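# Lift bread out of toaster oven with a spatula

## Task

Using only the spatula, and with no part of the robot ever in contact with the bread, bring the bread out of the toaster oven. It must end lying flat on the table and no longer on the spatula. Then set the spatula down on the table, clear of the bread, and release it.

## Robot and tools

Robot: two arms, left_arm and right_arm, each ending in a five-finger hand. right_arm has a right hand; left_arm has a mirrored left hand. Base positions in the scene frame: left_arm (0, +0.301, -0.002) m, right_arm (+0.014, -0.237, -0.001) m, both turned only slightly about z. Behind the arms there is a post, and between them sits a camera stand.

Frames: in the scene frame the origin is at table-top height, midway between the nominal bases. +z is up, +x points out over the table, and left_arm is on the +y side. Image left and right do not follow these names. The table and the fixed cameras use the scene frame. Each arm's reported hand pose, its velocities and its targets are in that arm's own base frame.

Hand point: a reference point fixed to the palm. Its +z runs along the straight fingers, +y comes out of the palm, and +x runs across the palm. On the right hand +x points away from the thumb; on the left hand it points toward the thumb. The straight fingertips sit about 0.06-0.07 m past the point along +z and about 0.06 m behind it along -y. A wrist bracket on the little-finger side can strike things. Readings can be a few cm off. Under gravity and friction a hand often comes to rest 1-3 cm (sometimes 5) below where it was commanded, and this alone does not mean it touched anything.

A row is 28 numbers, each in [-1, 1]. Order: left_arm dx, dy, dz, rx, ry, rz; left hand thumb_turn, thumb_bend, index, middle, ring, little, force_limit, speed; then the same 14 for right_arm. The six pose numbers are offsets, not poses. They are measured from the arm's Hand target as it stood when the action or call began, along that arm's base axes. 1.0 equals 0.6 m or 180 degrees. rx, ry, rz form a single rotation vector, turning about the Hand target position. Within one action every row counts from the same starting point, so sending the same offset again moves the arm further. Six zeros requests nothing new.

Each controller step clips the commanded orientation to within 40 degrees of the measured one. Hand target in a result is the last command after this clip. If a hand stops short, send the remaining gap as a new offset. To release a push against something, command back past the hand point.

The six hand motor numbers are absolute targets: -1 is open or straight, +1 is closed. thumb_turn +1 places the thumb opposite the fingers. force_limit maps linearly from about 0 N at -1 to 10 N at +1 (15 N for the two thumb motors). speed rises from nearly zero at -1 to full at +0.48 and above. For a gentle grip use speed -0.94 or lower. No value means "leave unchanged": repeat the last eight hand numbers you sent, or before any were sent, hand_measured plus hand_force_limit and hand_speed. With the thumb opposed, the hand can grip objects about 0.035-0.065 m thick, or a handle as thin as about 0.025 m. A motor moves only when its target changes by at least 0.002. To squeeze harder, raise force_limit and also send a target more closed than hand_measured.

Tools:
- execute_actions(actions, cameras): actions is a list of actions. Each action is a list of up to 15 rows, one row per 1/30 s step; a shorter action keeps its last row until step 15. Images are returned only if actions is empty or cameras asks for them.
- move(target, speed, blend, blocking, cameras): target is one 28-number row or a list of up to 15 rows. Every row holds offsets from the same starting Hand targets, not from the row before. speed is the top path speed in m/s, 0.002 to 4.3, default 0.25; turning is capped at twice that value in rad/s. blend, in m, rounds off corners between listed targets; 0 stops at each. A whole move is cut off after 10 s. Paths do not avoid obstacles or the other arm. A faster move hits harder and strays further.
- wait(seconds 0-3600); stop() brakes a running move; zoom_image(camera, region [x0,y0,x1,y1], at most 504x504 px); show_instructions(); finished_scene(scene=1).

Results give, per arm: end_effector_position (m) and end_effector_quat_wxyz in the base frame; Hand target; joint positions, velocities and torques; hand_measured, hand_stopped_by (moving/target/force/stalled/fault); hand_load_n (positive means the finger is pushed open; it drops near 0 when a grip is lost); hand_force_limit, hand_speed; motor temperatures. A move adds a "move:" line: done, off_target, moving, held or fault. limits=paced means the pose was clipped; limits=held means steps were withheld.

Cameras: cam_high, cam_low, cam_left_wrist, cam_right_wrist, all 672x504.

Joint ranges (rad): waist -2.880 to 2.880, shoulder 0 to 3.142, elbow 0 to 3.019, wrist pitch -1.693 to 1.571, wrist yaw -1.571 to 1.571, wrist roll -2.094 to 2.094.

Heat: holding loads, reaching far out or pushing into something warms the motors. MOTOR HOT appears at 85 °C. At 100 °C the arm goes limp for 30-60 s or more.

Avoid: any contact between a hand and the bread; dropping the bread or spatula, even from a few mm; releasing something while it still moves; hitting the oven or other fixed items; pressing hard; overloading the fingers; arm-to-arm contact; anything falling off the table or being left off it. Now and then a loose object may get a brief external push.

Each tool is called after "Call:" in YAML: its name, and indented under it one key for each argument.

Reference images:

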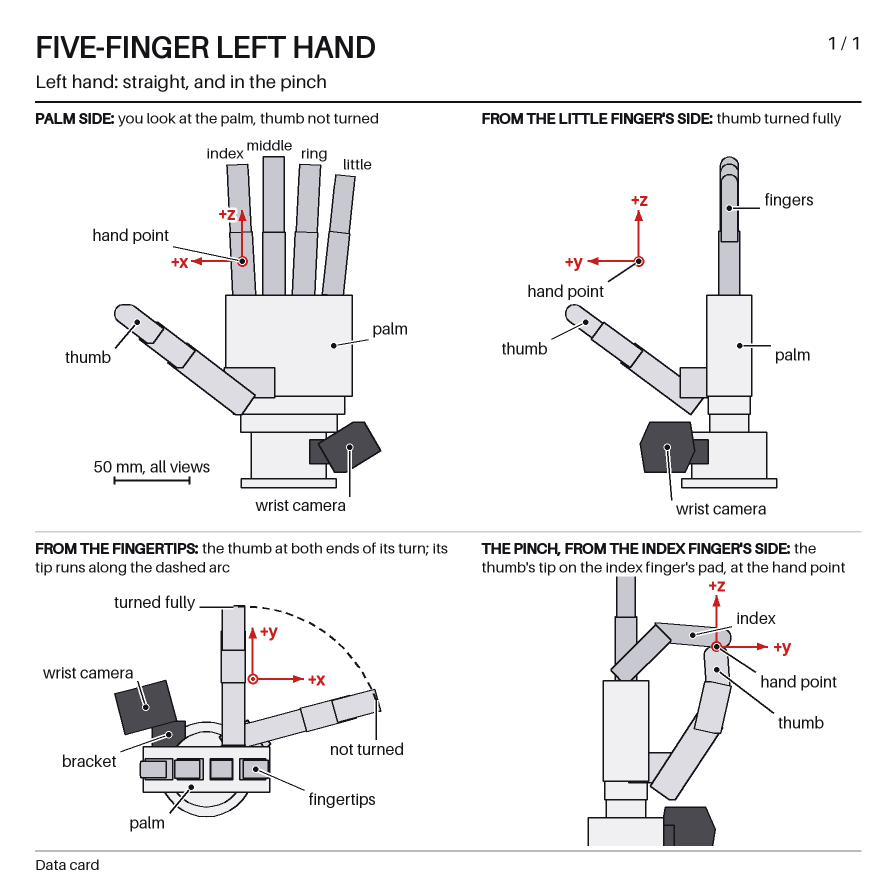

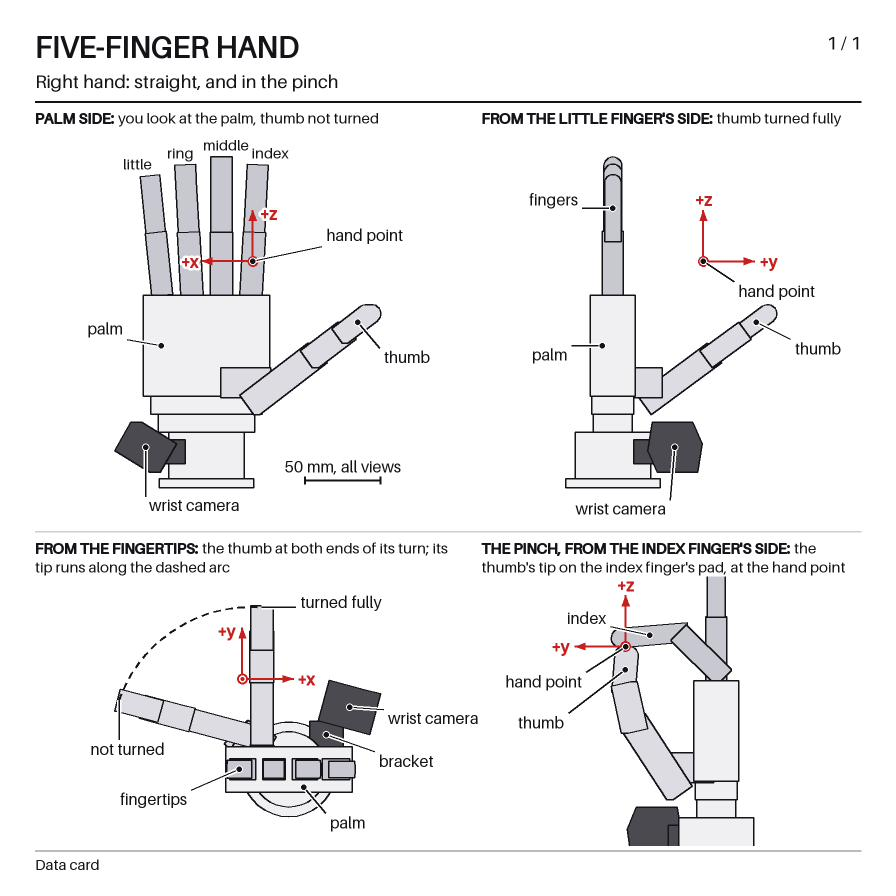

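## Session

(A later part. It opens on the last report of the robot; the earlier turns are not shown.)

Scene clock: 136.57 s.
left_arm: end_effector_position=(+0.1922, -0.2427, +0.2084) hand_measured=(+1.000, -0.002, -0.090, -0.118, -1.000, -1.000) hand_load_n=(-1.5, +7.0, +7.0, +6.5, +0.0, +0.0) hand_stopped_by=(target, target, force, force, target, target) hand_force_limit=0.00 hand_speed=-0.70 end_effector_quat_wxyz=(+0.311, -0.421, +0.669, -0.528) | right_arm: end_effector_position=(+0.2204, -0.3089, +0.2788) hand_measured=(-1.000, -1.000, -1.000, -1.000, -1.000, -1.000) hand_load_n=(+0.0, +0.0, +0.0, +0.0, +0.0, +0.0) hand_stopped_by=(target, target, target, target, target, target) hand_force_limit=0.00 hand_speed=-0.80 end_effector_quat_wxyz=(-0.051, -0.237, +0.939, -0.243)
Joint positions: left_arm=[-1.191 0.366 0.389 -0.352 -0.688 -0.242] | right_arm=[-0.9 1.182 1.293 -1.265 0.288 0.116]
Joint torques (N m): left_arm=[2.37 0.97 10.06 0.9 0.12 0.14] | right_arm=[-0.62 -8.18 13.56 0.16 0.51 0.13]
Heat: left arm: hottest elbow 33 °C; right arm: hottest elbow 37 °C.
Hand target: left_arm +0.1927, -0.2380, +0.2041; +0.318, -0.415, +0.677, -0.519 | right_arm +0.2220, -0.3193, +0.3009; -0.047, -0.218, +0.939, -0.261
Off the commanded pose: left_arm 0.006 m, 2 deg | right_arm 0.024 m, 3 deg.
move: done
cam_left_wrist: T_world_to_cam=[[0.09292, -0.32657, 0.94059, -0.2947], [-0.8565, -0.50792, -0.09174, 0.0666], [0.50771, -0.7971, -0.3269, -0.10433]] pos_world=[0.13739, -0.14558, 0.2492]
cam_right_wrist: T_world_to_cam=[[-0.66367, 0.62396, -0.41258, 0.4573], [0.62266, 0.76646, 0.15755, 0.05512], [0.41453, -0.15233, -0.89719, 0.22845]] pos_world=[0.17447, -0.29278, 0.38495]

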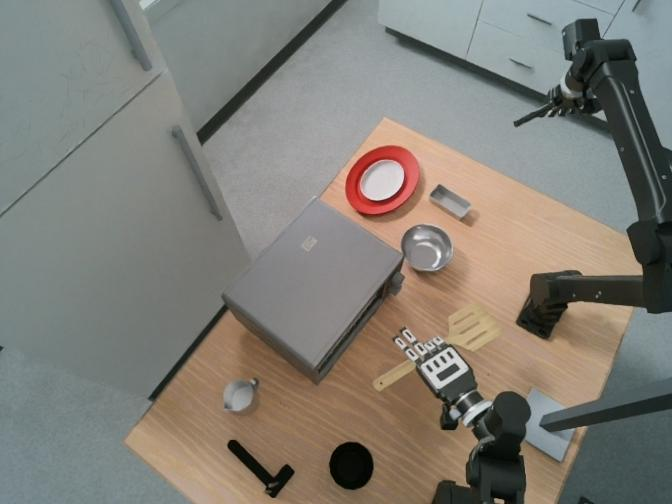

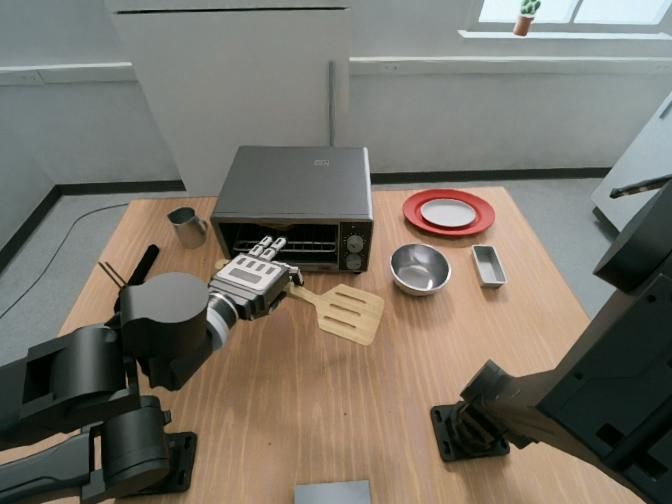

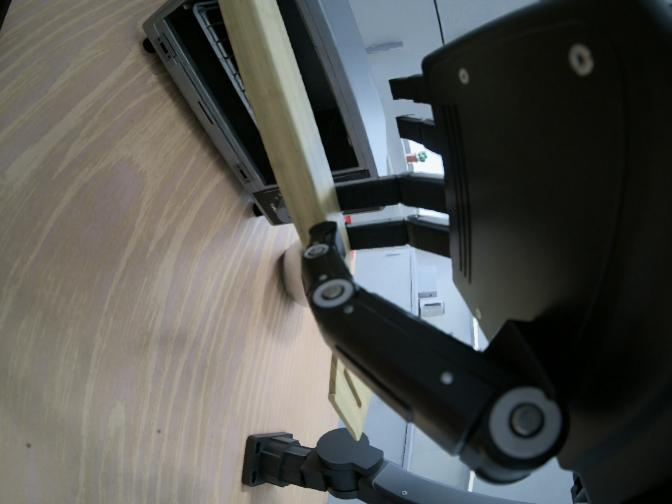

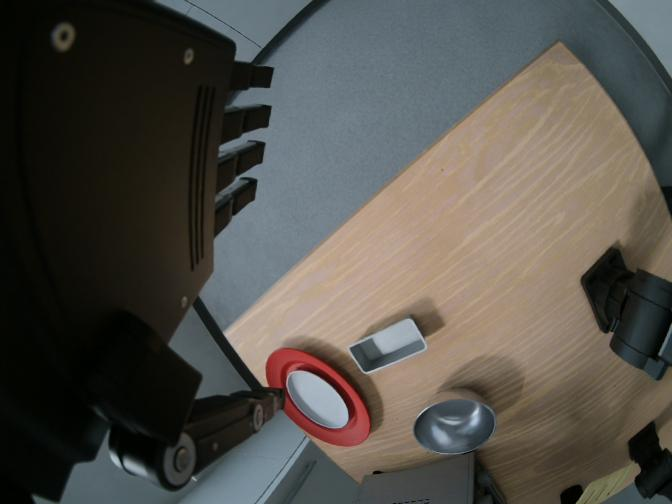

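Call:
move:
  target:
    - [0,0,0,0,0,0,1,0,0.3,0.3,-1,-1,0,-0.7, 0.1,0.2,0.0,0.1478,0.1026,0.346,1,-1,-1,-1,-1,-1,0,-0.3]
    - [0,0,0,0,0,0,1,0,0.3,0.3,-1,-1,0,-0.7, 0.255,0.62,-0.03,0.1478,0.1026,0.346,1,-1,-1,-1,-1,-1,0,-0.3]
  speed: 0.2
  blend: 0.05
  cameras: ["cam_right_wrist","cam_low","cam_high"]

Scene clock: 144.10 s.
left_arm: end_effector_position=(+0.1922, -0.2427, +0.2084) hand_measured=(+1.000, -0.002, -0.090, -0.118, -1.000, -1.000) hand_load_n=(-1.5, +7.0, +7.5, +6.5, +0.0, +0.0) hand_stopped_by=(target, target, force, force, target, target) hand_force_limit=0.00 hand_speed=-0.70 end_effector_quat_wxyz=(+0.311, -0.421, +0.669, -0.528) | right_arm: end_effector_position=(+0.3616, +0.0508, +0.2696) hand_measured=(+1.000, -1.000, -1.000, -1.000, -1.000, -1.000) hand_load_n=(+0.0, +0.0, +0.0, +0.0, +0.0, +0.0) hand_stopped_by=(target, target, target, target, target, target) hand_force_limit=0.00 hand_speed=-0.30 end_effector_quat_wxyz=(+0.013, +0.713, -0.701, -0.016)
Joint positions: left_arm=[-1.191 0.366 0.389 -0.352 -0.688 -0.242] | right_arm=[0.048 1.473 1.528 -1.667 -0.005 0.031]
Joint torques (N m): left_arm=[2.32 1.03 10.06 0.91 0.12 0.16] | right_arm=[0.91 -11.34 12.41 -0.32 -0.02 0.11]
Heat: left arm: hottest elbow 34 °C; right arm: hottest elbow 37 °C.
Hand target: left_arm +0.1927, -0.2380, +0.2041; +0.318, -0.415, +0.677, -0.519 | right_arm +0.3750, +0.0527, +0.2829; +0.000, +0.707, -0.707, +0.000
Off the commanded pose: left_arm 0.006 m, 2 deg | right_arm 0.019 m, 3 deg.
move: off_target (right_arm)
cam_right_wrist: T_world_to_cam=[[-0.96746, -0.25285, -0.00933, 0.36845], [-0.22254, 0.83276, 0.50693, -0.09902], [-0.12041, 0.49251, -0.86194, 0.36772]] pos_world=[0.3787, -0.00548, 0.37058]
Images, in order (width x height): cam_high 672x504, cam_low 672x504, cam_right_wrist 672x504.

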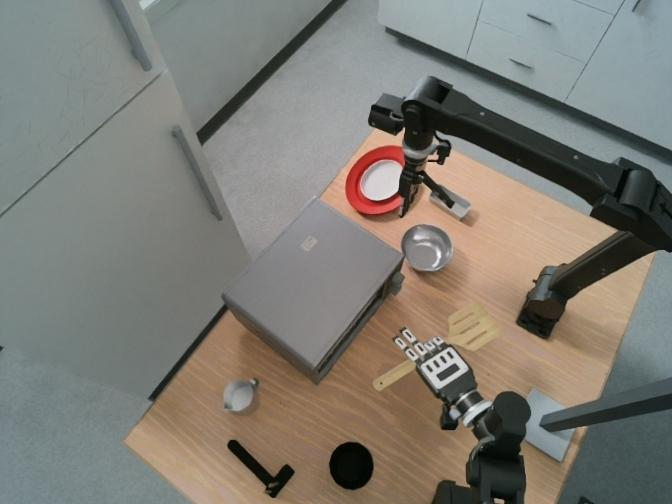

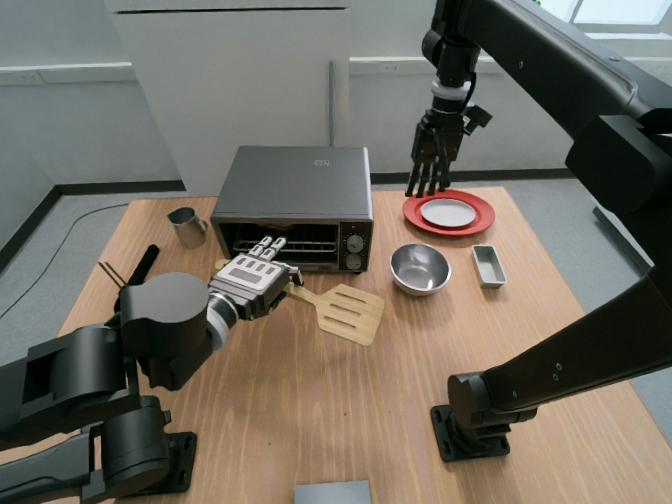

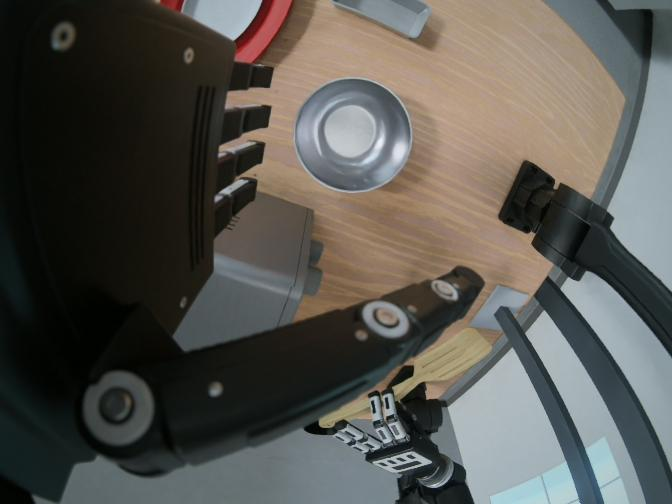

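Call:
move:
  target:
    - [0,0.1,0.12,0,0,0,1,0,0.3,0.3,-1,-1,0,-0.7, -0.113,-0.0,-0.1,0,0,0,1,-1,-1,-1,-1,-1,0,-0.3]
    - [0,0.1,0.12,0,0,0,1,0,0.3,0.3,-1,-1,0,-0.7, -0.113,-0.0,-0.25,0,0,0,1,-1,-1,-1,-1,-1,0,-0.3]
  speed: 0.12
  cameras: ["cam_right_wrist","cam_low","cam_high"]

Scene clock: 152.00 s.
left_arm: end_effector_position=(+0.1919, -0.1830, +0.2439) hand_measured=(+1.000, -0.002, -0.090, -0.118, -1.000, -1.000) hand_load_n=(-1.5, +7.0, +7.5, +6.5, +0.0, +0.0) hand_stopped_by=(target, target, force, force, target, target) hand_force_limit=0.00 hand_speed=-0.70 end_effector_quat_wxyz=(+0.310, -0.420, +0.688, -0.504) | right_arm: end_effector_position=(+0.3007, +0.0484, +0.1346) hand_measured=(+1.000, -1.000, -1.000, -1.000, -1.000, -1.000) hand_load_n=(+0.5, +0.0, +0.0, +0.0, +0.0, +0.0) hand_stopped_by=(target, target, target, target, target, target) hand_force_limit=0.00 hand_speed=-0.30 end_effector_quat_wxyz=(+0.005, +0.710, -0.704, -0.008)
Joint positions: left_arm=[-0.946 0.196 0.498 -0.642 -0.45 -0.149] | right_arm=[0.048 1.341 1.04 -1.288 -0.005 0.041]
Joint torques (N m): left_arm=[2.43 2.37 14.79 0.98 0.19 0.16] | right_arm=[1.03 -8.88 8.55 0.8 0 0.19]
Heat: left arm: hottest elbow 36 °C; right arm: hottest elbow 36 °C.
Hand target: left_arm +0.1927, -0.1780, +0.2761; +0.318, -0.415, +0.677, -0.519 | right_arm +0.3072, +0.0527, +0.1329; +0.000, +0.707, -0.707, +0.000
Off the commanded pose: left_arm 0.033 m, 2 deg | right_arm 0.008 m, 1 deg.
move: off_target (left_arm)
cam_right_wrist: T_world_to_cam=[[-0.96927, -0.24394, -0.03181, 0.31087], [-0.22648, 0.8344, 0.50248, -0.04038], [-0.09603, 0.49424, -0.864, 0.23797]] pos_world=[0.31503, -0.00809, 0.23579]
Images, in order (width x height): cam_high 672x504, cam_low 672x504, cam_right_wrist 672x504.

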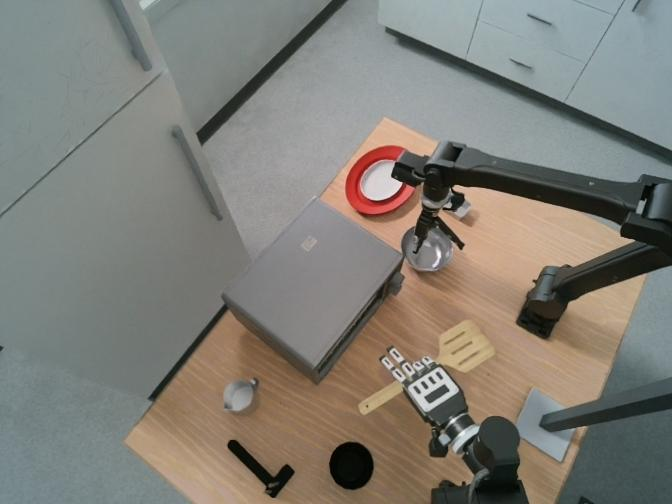

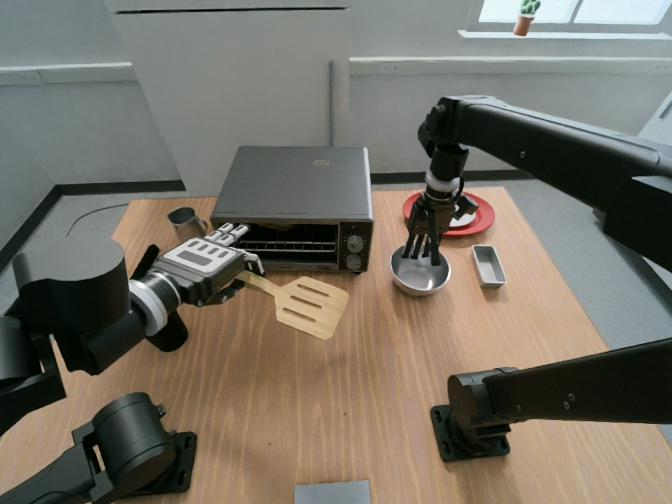

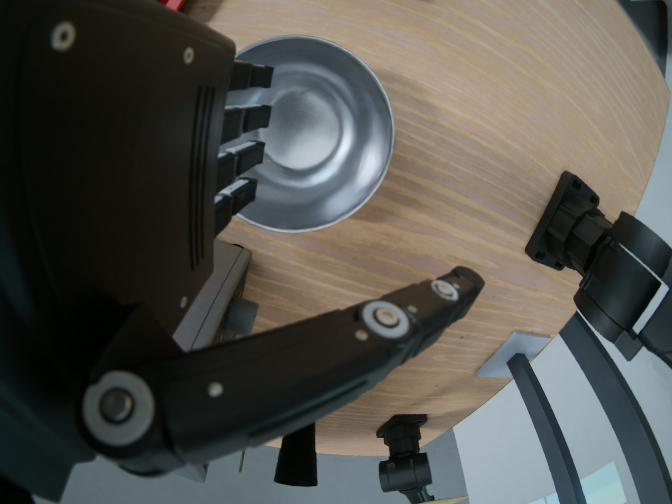

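Call:
move:
  target:
    - [0,0,0,0,0,0,1,0,0.3,0.3,-1,-1,0,-0.7, -0.02,-0.005,-0.07,0,0,0,1,-1,-1,-1,-1,-1,0,-0.3]
    - [0,0,0,0,0,0,1,0,0.3,0.3,-1,-1,0,-0.7, -0.1,-0.03,-0.07,0,0,0,1,-1,-1,-1,-1,-1,0,-0.3]
  speed: 0.06
  cameras: ["cam_right_wrist","cam_low","cam_high"]

Scene clock: 155.47 s.
left_arm: end_effector_position=(+0.1919, -0.1830, +0.2439) hand_measured=(+1.000, -0.002, -0.090, -0.118, -1.000, -1.000) hand_load_n=(-2.0, +7.0, +7.0, +6.5, +0.0, +0.0) hand_stopped_by=(target, target, force, force, target, target) hand_force_limit=0.00 hand_speed=-0.70 end_effector_quat_wxyz=(+0.310, -0.420, +0.688, -0.504) | right_arm: end_effector_position=(+0.2796, +0.0456, +0.1190) hand_measured=(+1.000, -1.000, -1.000, -1.000, -1.000, -1.000) hand_load_n=(+0.0, +0.0, -0.5, +0.5, +0.0, +0.0) hand_stopped_by=(target, target, target, target, target, target) hand_force_limit=0.00 hand_speed=-0.30 end_effector_quat_wxyz=(-0.048, +0.707, -0.704, +0.039)
Joint positions: left_arm=[-0.946 0.196 0.498 -0.642 -0.45 -0.149] | right_arm=[0.041 1.186 0.881 -1.142 -0.008 0.038]
Joint torques (N m): left_arm=[2.49 2.32 14.79 0.99 0.19 0.16] | right_arm=[-0.97 -4.48 3.88 -0.69 0.03 -0.23]
Motor temperatures (°C): left_arm=[25 24 37 20 22 24] | right_arm=[23 20 36 23 22 24]
Heat: left arm: hottest elbow 37 °C; right arm: hottest elbow 36 °C.
Hand target: left_arm +0.1927, -0.1780, +0.2761; +0.318, -0.415, +0.677, -0.519 | right_arm +0.2472, +0.0347, +0.0909; +0.000, +0.707, -0.707, +0.000
Off the commanded pose: left_arm 0.033 m, 2 deg | right_arm 0.044 m, 7 deg.
move: off_target (right_arm)
cam_right_wrist: T_world_to_cam=[[-0.95611, -0.23873, -0.16987, 0.30173], [-0.29164, 0.83109, 0.47353, -0.01324], [0.02813, 0.50229, -0.86424, 0.18882]] pos_world=[0.27931, -0.01182, 0.22071]
Images, in order (width x height): cam_high 672x504, cam_low 672x504, cam_right_wrist 672x504.

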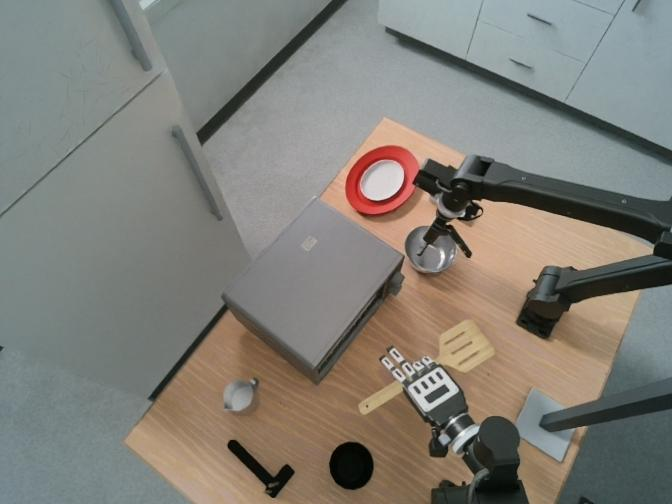

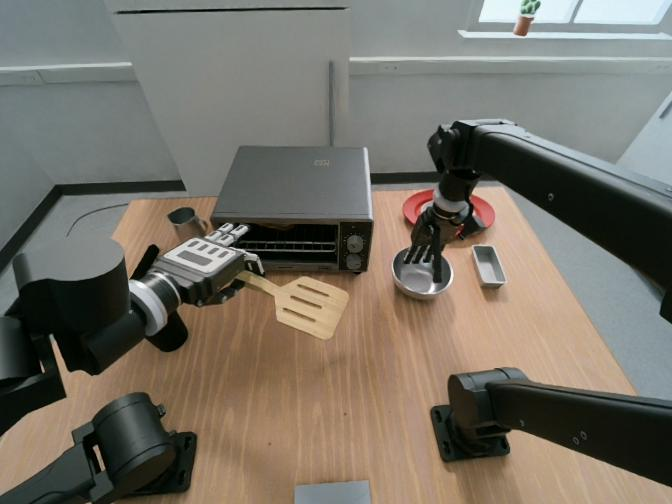

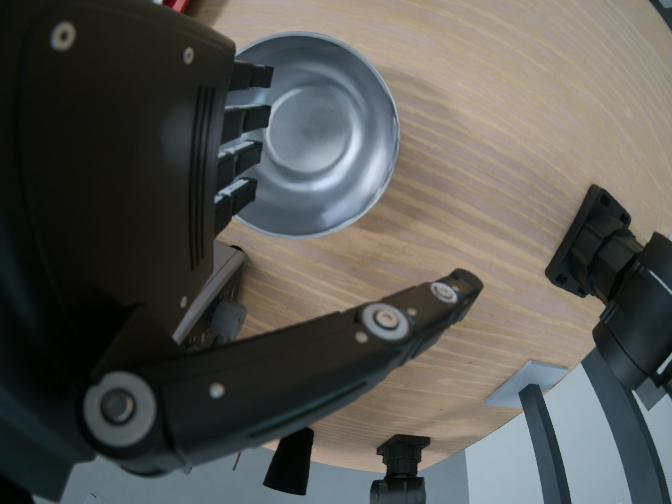

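Call:
zoom_image:
  camera: "cam_low"
  region: [370, 170, 520, 310]

Call:
zoom_image:
  camera: "cam_high"
  region: [380, 140, 500, 290]

Scaled by 3.360 from the camera's image (finer frame: 960x720).

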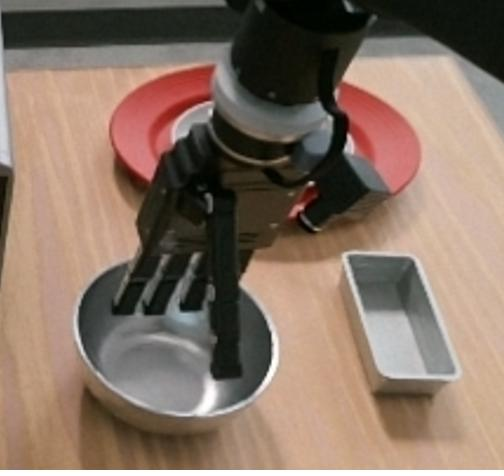

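Scaled by 3.360 from the camera's image (finer frame: 960x720).

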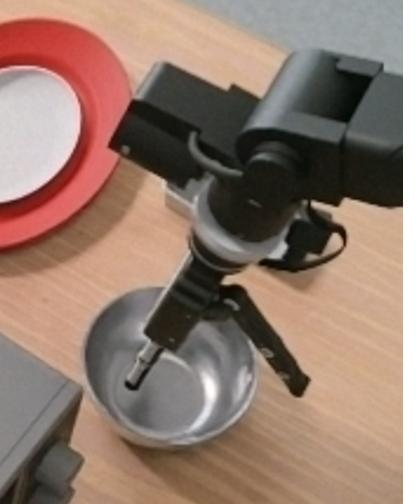

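Call:
move:
  target:
    - [0,0,0,0,0,0,1,0,0.3,0.3,-1,-1,0,-0.7, 0.05,0.02,0.11,0,0,0,1,-1,-1,-1,-1,-1,0,-0.3]
    - [0,0,0,0,0,0,1,0,0.3,0.3,-1,-1,0,-0.7, 0.005,0.045,0.11,0,0,0,1,-1,-1,-1,-1,-1,0,-0.3]
    - [0,0,0,0,0,0,1,0,0.3,0.3,-1,-1,0,-0.7, 0.005,0.045,-0.005,0,0,0,1,-1,-1,-1,-1,-1,0,-0.3]
  speed: 0.08
  cameras: ["cam_right_wrist","cam_low","cam_high"]

Call:
zoom_image:
  camera: "cam_low"
  region: [370, 170, 520, 310]

Scene clock: 164.20 s.
left_arm: end_effector_position=(+0.1919, -0.1830, +0.2439) hand_measured=(+1.000, -0.002, -0.090, -0.118, -1.000, -1.000) hand_load_n=(-2.0, +7.0, +7.0, +6.5, +0.0, +0.0) hand_stopped_by=(target, target, force, force, target, target) hand_force_limit=0.00 hand_speed=-0.70 end_effector_quat_wxyz=(+0.310, -0.420, +0.688, -0.504) | right_arm: end_effector_position=(+0.2459, +0.0575, +0.1250) hand_measured=(+1.000, -1.000, -1.000, -1.000, -1.000, -1.000) hand_load_n=(+0.0, +0.0, +0.0, -8.0, +0.0, -0.5) hand_stopped_by=(target, target, target, target, target, target) hand_force_limit=0.00 hand_speed=-0.30 end_effector_quat_wxyz=(-0.014, +0.708, -0.706, +0.007)
Joint positions: left_arm=[-0.946 0.196 0.498 -0.642 -0.45 -0.149] | right_arm=[0.084 1.162 0.868 -1.247 -0.008 0.081]
Joint torques (N m): left_arm=[2.49 2.32 14.78 0.99 0.19 0.16] | right_arm=[1.79 -2.55 4.67 3.48 0.17 0.05]
Heat: left arm: hottest elbow 40 °C; right arm: hottest elbow 34 °C.
Hand target: left_arm +0.1927, -0.1780, +0.2761; +0.318, -0.415, +0.677, -0.519 | right_arm +0.2502, +0.0617, +0.0879; +0.000, +0.707, -0.707, +0.000
Off the commanded pose: left_arm 0.033 m, 2 deg | right_arm 0.038 m, 2 deg.
move: off_target (right_arm)
cam_right_wrist: T_world_to_cam=[[-0.96766, -0.23913, -0.08027, 0.26505], [-0.24685, 0.83223, 0.49644, -0.04959], [-0.05191, 0.50021, -0.86435, 0.20884]] pos_world=[0.25508, 0.00019, 0.2264]
Images, in order (width x height): cam_high 672x504, cam_low 672x504, cam_right_wrist 672x504.

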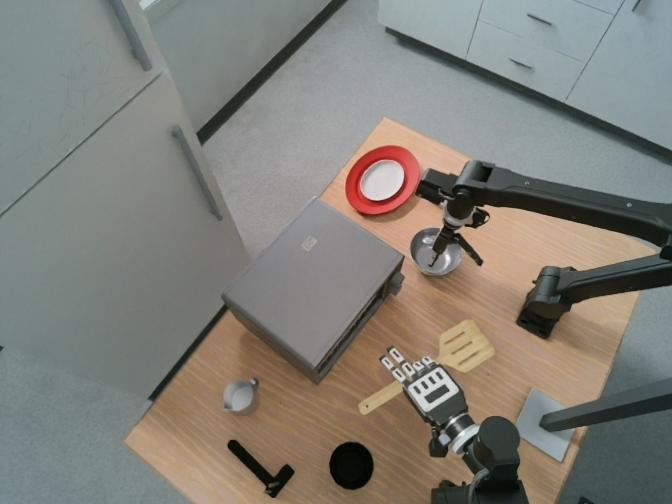

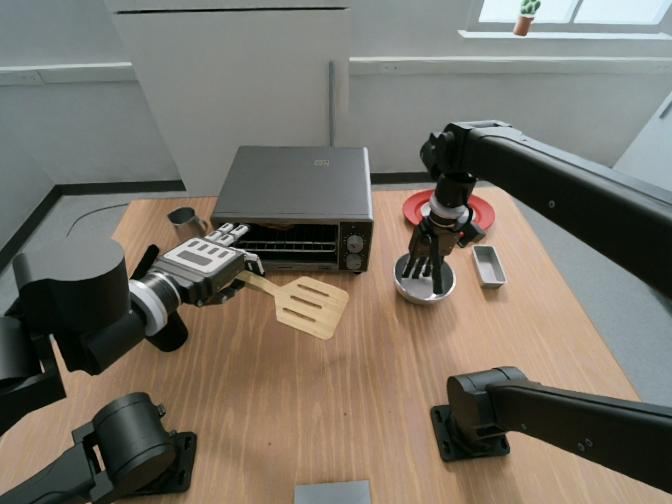

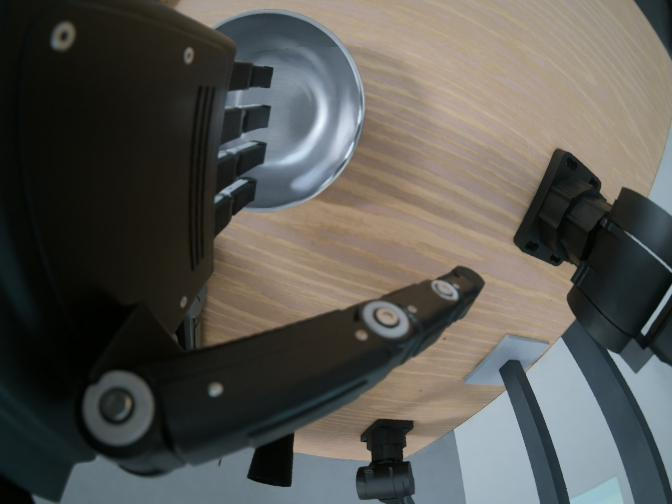

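Scaled by 3.360 from the camera's image (finer frame: 960x720).

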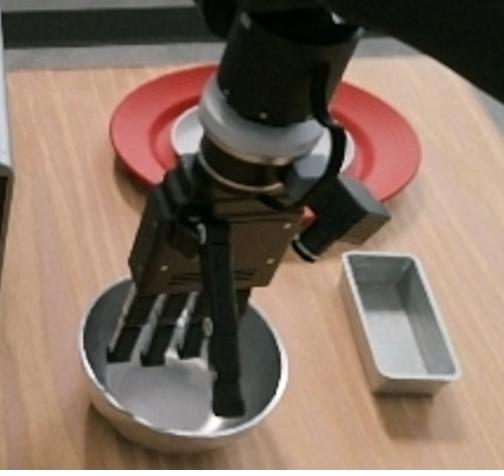

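Call:
zoom_image:
  camera: "cam_high"
  region: [390, 210, 480, 300]

Call:
zoom_image:
  camera: "cam_right_wrist"
  region: [190, 0, 390, 220]

Scaled by 5.600 from the camera's image (finer frame: 960x720).

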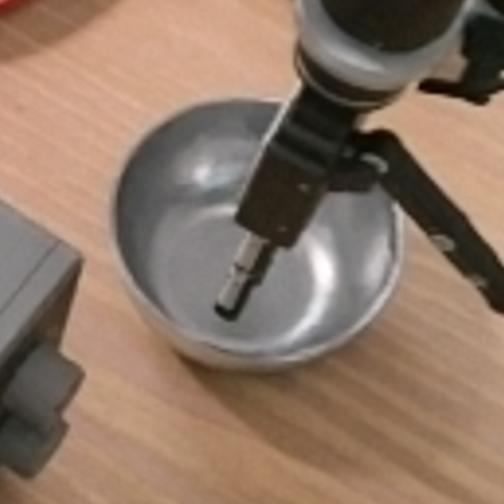

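Scaled by 2.291 from the camera's image (finer frame: 960x720).

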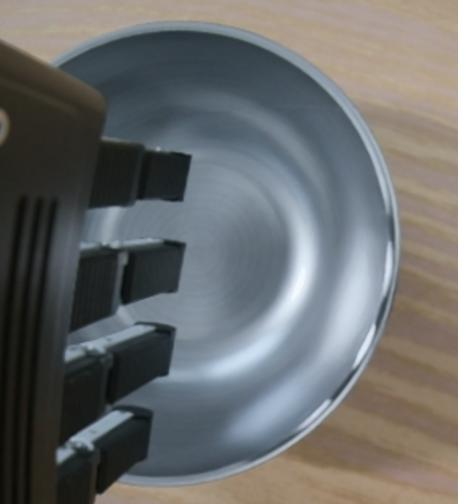

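Call:
move:
  target:
    - [0,0,0,0,0,0,1,0,0.3,0.3,-1,-1,0,-0.7, 0,0,0.13,0,0,0,1,-1,-1,-1,-1,-1,0,-0.3]
    - [0,0,0,0,0,0,1,0,0.3,0.3,-1,-1,0,-0.7, 0.167,0.007,0.13,0,0,0,1,-1,-1,-1,-1,-1,0,-0.3]
    - [0,0,0,0,0,0,1,0,0.3,0.3,-1,-1,0,-0.7, 0.167,0.007,0.005,0,0,0,1,-1,-1,-1,-1,-1,0,-0.3]
  speed: 0.1
  cameras: ["cam_right_wrist","cam_low","cam_high"]

Call:
zoom_image:
  camera: "cam_low"
  region: [370, 170, 520, 310]

Scene clock: 172.23 s.
left_arm: end_effector_position=(+0.1919, -0.1830, +0.2439) hand_measured=(+1.000, -0.002, -0.090, -0.118, -1.000, -1.000) hand_load_n=(-2.0, +7.0, +7.0, +6.5, +0.0, +0.0) hand_stopped_by=(target, target, force, force, target, target) hand_force_limit=0.00 hand_speed=-0.70 end_effector_quat_wxyz=(+0.310, -0.420, +0.688, -0.504) | right_arm: end_effector_position=(+0.3442, +0.0662, +0.0936) hand_measured=(+1.000, -1.000, -1.000, -1.000, -1.000, -1.000) hand_load_n=(+0.5, +0.0, -0.5, +0.0, +0.0, +0.0) hand_stopped_by=(target, target, target, target, target, target) hand_force_limit=0.00 hand_speed=-0.30 end_effector_quat_wxyz=(+0.003, +0.709, -0.705, -0.008)
Joint positions: left_arm=[-0.946 0.196 0.498 -0.642 -0.45 -0.149] | right_arm=[0.085 1.493 1.081 -1.175 -0.008 0.081]
Joint torques (N m): left_arm=[2.49 2.32 14.8 0.98 0.19 0.16] | right_arm=[0.09 -11.05 8.17 0.8 0.13 -0.11]
Motor temperatures (°C): left_arm=[25 23 42 20 22 24] | right_arm=[23 20 34 23 22 24]
Heat: left arm: hottest elbow 42 °C; right arm: hottest elbow 34 °C.
Hand target: left_arm +0.1927, -0.1780, +0.2761; +0.318, -0.415, +0.677, -0.519 | right_arm +0.3504, +0.0659, +0.0909; +0.000, +0.707, -0.707, +0.000
Off the commanded pose: left_arm 0.033 m, 2 deg | right_arm 0.007 m, 1 deg.
move: done
cam_right_wrist: T_world_to_cam=[[-0.96995, -0.24078, -0.03492, 0.35632], [-0.22514, 0.83384, 0.504, -0.02536], [-0.09224, 0.49671, -0.863, 0.19637]] pos_world=[0.35802, 0.0094, 0.19469]
Images, in order (width x height): cam_high 672x504, cam_low 672x504, cam_right_wrist 672x504.

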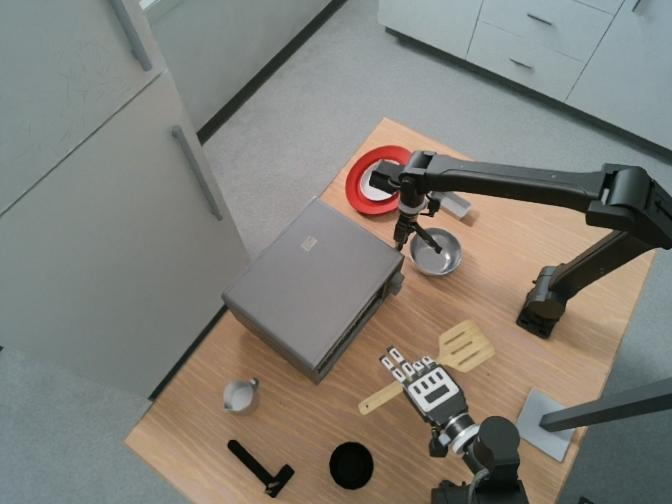

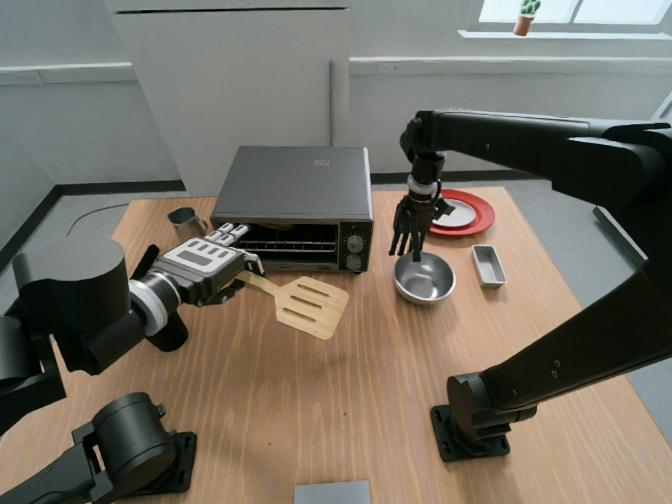

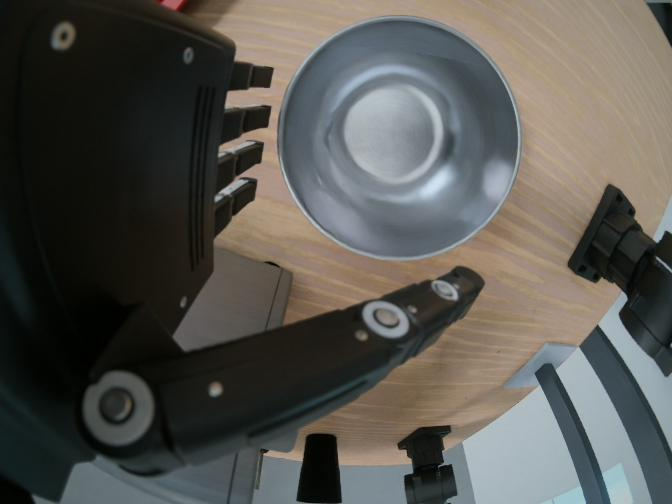

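Scaled by 3.360 from the camera's image (finer frame: 960x720).

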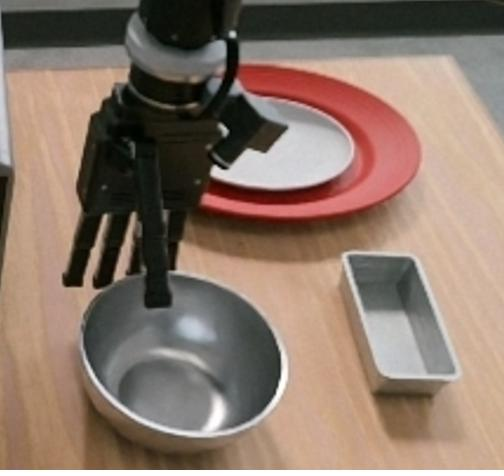

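Call:
move:
  target: [0,0,0,0,0,0,1,0,0.3,0.3,-1,-1,0,-0.7, -0.155,0,0,0,0,0,1,-1,-1,-1,-1,-1,0,-0.3]
  speed: 0.06
  cameras: ["cam_right_wrist","cam_low","cam_high"]

Scene clock: 175.03 s.
left_arm: end_effector_position=(+0.1919, -0.1830, +0.2439) hand_measured=(+1.000, -0.002, -0.090, -0.118, -1.000, -1.000) hand_load_n=(-1.5, +7.0, +7.0, +6.5, +0.0, +0.0) hand_stopped_by=(target, target, force, force, target, target) hand_force_limit=0.00 hand_speed=-0.70 end_effector_quat_wxyz=(+0.310, -0.420, +0.688, -0.504) | right_arm: end_effector_position=(+0.2574, +0.0598, +0.0892) hand_measured=(+1.000, -1.000, -1.000, -1.000, -1.000, -1.000) hand_load_n=(+0.0, +0.0, +0.0, +0.0, +0.0, +0.0) hand_stopped_by=(target, target, target, target, target, target) hand_force_limit=0.00 hand_speed=-0.30 end_effector_quat_wxyz=(+0.003, +0.708, -0.707, -0.004)
Joint positions: left_arm=[-0.946 0.196 0.498 -0.642 -0.45 -0.149] | right_arm=[0.091 1.266 0.847 -1.162 -0.002 0.09]
Joint torques (N m): left_arm=[2.49 2.32 14.78 0.99 0.19 0.16] | right_arm=[2.32 -8.64 7.66 0.05 0.21 0.08]
Heat: left arm: hottest elbow 43 °C; right arm: hottest elbow 33 °C.
Hand target: left_arm +0.1927, -0.1780, +0.2761; +0.318, -0.415, +0.677, -0.519 | right_arm +0.2574, +0.0659, +0.0909; +0.000, +0.707, -0.707, +0.000
Off the commanded pose: left_arm 0.033 m, 2 deg | right_arm 0.006 m, 1 deg.
move: done
cam_right_wrist: T_world_to_cam=[[-0.97046, -0.23816, -0.03853, 0.27079], [-0.22528, 0.83744, 0.49795, -0.03694], [-0.08632, 0.49192, -0.86635, 0.18684]] pos_world=[0.2706, 0.00352, 0.1907]
Images, in order (width x height): cam_high 672x504, cam_low 672x504, cam_right_wrist 672x504.

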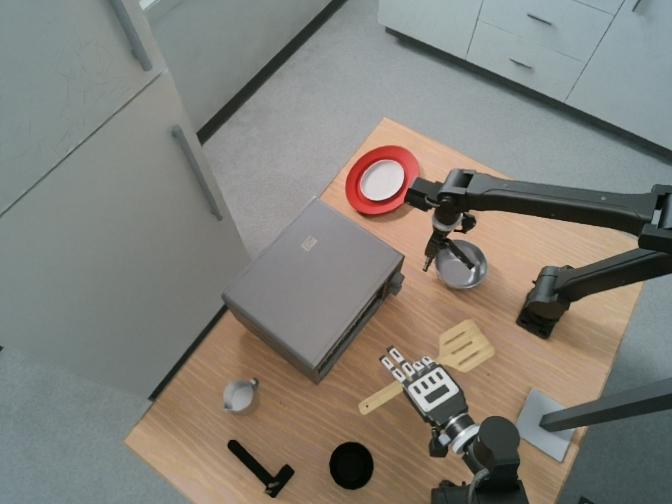

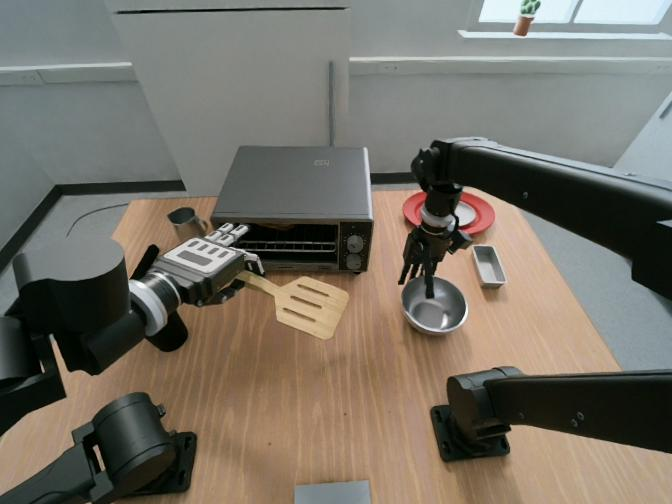

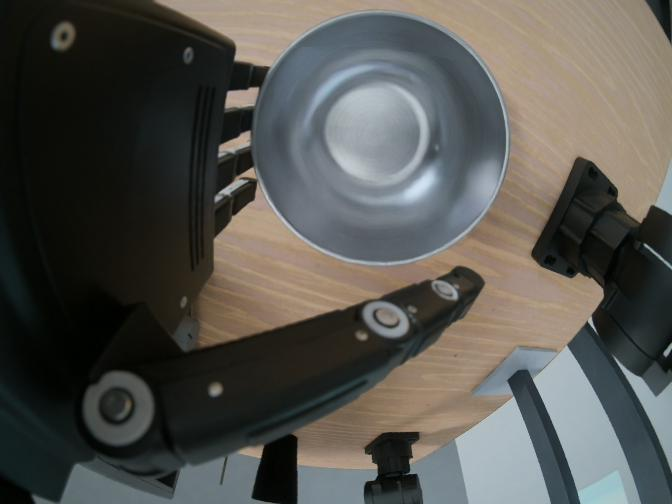

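Call:
move:
  target:
    - [0,0,0,0,0,0,1,0,0.3,0.3,-1,-1,0,-0.7, 0.05,0,0,0,0,0,1,-1,-1,-1,-1,-1,0,-0.3]
    - [0,0,0,0,0,0,1,0,0.3,0.3,-1,-1,0,-0.7, 0.05,0,0.2,0,0,0,1,-1,-1,-1,-1,-1,0,-0.3]
    - [0,0,0,0,0,0,1,0,0.3,0.3,-1,-1,0,-0.7, -0.002,-0.123,0.2,0,0,-0.5,1,-1,-1,-1,-1,-1,0,-0.3]
  speed: 0.15
  cameras: ["cam_right_wrist","cam_low","cam_high"]

Scene clock: 188.23 s.
left_arm: end_effector_position=(+0.1919, -0.1830, +0.2439) hand_measured=(+1.000, -0.002, -0.090, -0.118, -1.000, -1.000) hand_load_n=(-2.0, +7.0, +7.5, +6.5, +0.0, +0.0) hand_stopped_by=(target, target, force, force, target, target) hand_force_limit=0.00 hand_speed=-0.70 end_effector_quat_wxyz=(+0.310, -0.420, +0.688, -0.504) | right_arm: end_effector_position=(+0.2592, -0.0031, +0.2094) hand_measured=(+1.000, -1.000, -1.000, -1.000, -1.000, -1.000) hand_load_n=(+0.0, +0.0, +0.0, +0.0, +0.0, +0.0) hand_stopped_by=(target, target, target, target, target, target) hand_force_limit=0.00 hand_speed=-0.30 end_effector_quat_wxyz=(+0.002, -0.019, +1.000, +0.001)
Joint positions: left_arm=[-0.946 0.196 0.498 -0.642 -0.45 -0.149] | right_arm=[-0.272 0.95 0.948 -1.566 -0.002 1.26]
Joint torques (N m): left_arm=[2.43 2.32 14.79 0.99 0.19 0.16] | right_arm=[-1.26 -4.95 8.53 -0.59 0.21 0.05]
Heat: left arm: hottest elbow 45 °C; right arm: hottest elbow 33 °C.
Hand target: left_arm +0.1927, -0.1780, +0.2761; +0.318, -0.415, +0.677, -0.519 | right_arm +0.2562, -0.0079, +0.2109; +0.000, +0.000, +1.000, +0.000
Off the commanded pose: left_arm 0.033 m, 2 deg | right_arm 0.006 m, 2 deg.
move: done
cam_right_wrist: T_world_to_cam=[[-0.27359, 0.96062, -0.04853, 0.08739], [0.82712, 0.26072, 0.49789, -0.31826], [0.49093, 0.09608, -0.86588, 0.17116]] pos_world=[0.20313, -0.01741, 0.3109]
Images, in order (width x height): cam_high 672x504, cam_low 672x504, cam_right_wrist 672x504.

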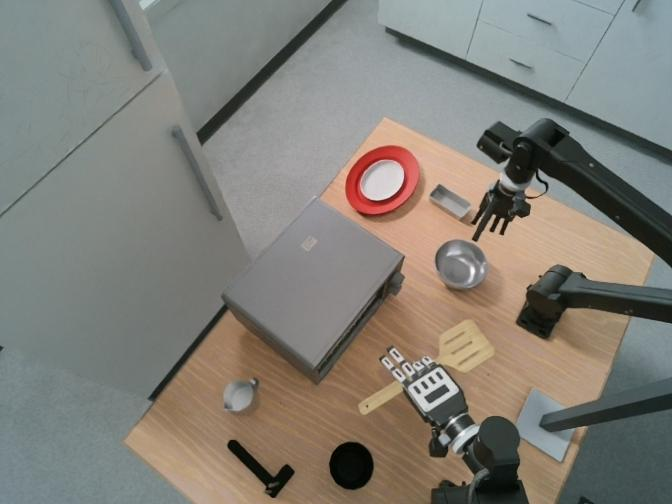

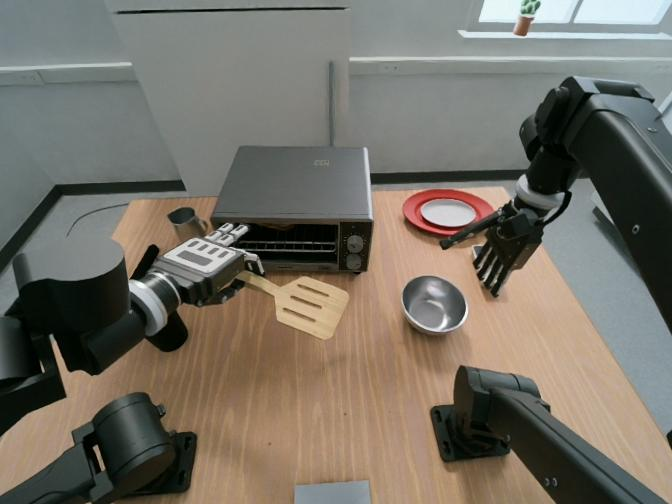

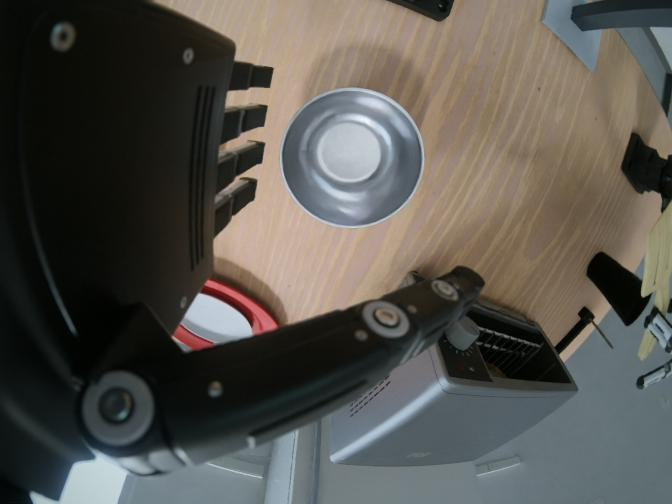

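Call:
move:
  target: [0,0,0,0,0,0,1,0,0.3,0.3,-1,-1,0,-0.7, 0.02,-0.01,-0.2,0,0,0,1,-1,-1,-1,-1,-1,0,-0.3]
  speed: 0.15
  cameras: ["cam_right_wrist","cam_low","cam_high"]

Scene clock: 190.90 s.
left_arm: end_effector_position=(+0.1919, -0.1830, +0.2439) hand_measured=(+1.000, -0.002, -0.090, -0.118, -1.000, -1.000) hand_load_n=(-2.0, +7.0, +7.0, +6.5, +0.0, +0.0) hand_stopped_by=(target, target, force, force, target, target) hand_force_limit=0.00 hand_speed=-0.70 end_effector_quat_wxyz=(+0.310, -0.420, +0.688, -0.504) | right_arm: end_effector_position=(+0.2653, -0.0138, +0.0943) hand_measured=(+1.000, -1.000, -1.000, -1.000, -1.000, -1.000) hand_load_n=(+0.0, -0.5, +0.0, +0.0, +0.0, +0.0) hand_stopped_by=(target, target, target, target, target, target) hand_force_limit=0.00 hand_speed=-0.30 end_effector_quat_wxyz=(-0.002, -0.007, +1.000, -0.005)
Joint positions: left_arm=[-0.946 0.196 0.498 -0.642 -0.45 -0.149] | right_arm=[-0.295 1.036 0.695 -1.231 0.012 1.262]
Joint torques (N m): left_arm=[2.43 2.32 14.8 0.99 0.19 0.16] | right_arm=[-0.03 -3.96 7.69 0.64 -0.46 -0.02]
Heat: left arm: hottest elbow 45 °C; right arm: hottest elbow 32 °C.
Hand target: left_arm +0.1927, -0.1780, +0.2761; +0.318, -0.415, +0.677, -0.519 | right_arm +0.2682, -0.0139, +0.0909; +0.000, +0.000, +1.000, +0.000
Off the commanded pose: left_arm 0.033 m, 2 deg | right_arm 0.004 m, 1 deg.
move: done
cam_right_wrist: T_world_to_cam=[[-0.25033, 0.96643, -0.05781, 0.08845], [0.83744, 0.2461, 0.48799, -0.26523], [0.48583, 0.07375, -0.87094, 0.07104]] pos_world=[0.20974, -0.02545, 0.19641]
Images, in order (width x height): cam_high 672x504, cam_low 672x504, cam_right_wrist 672x504.

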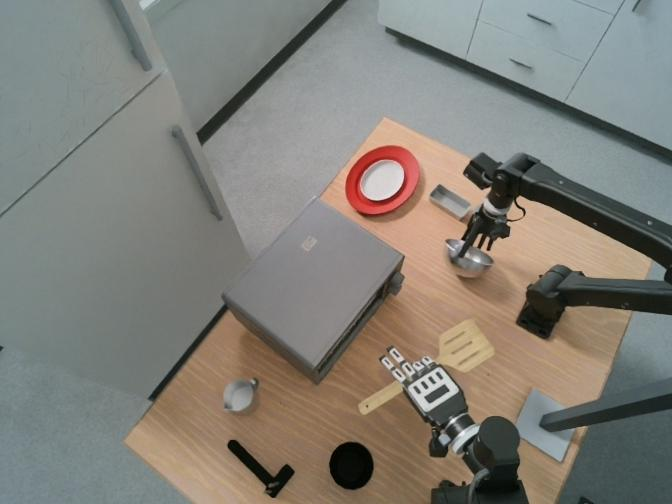

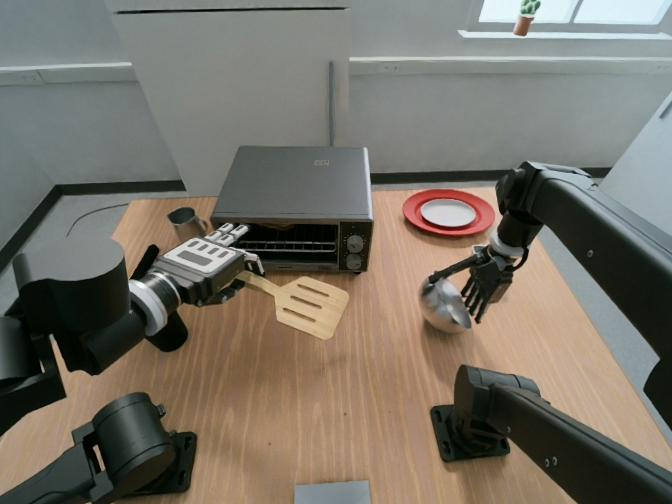

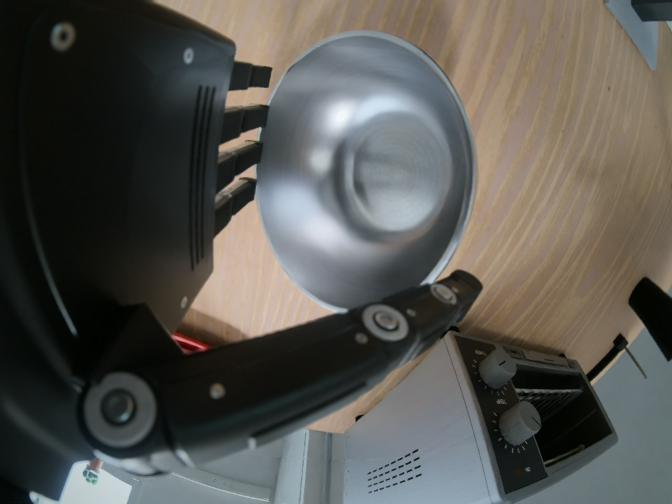

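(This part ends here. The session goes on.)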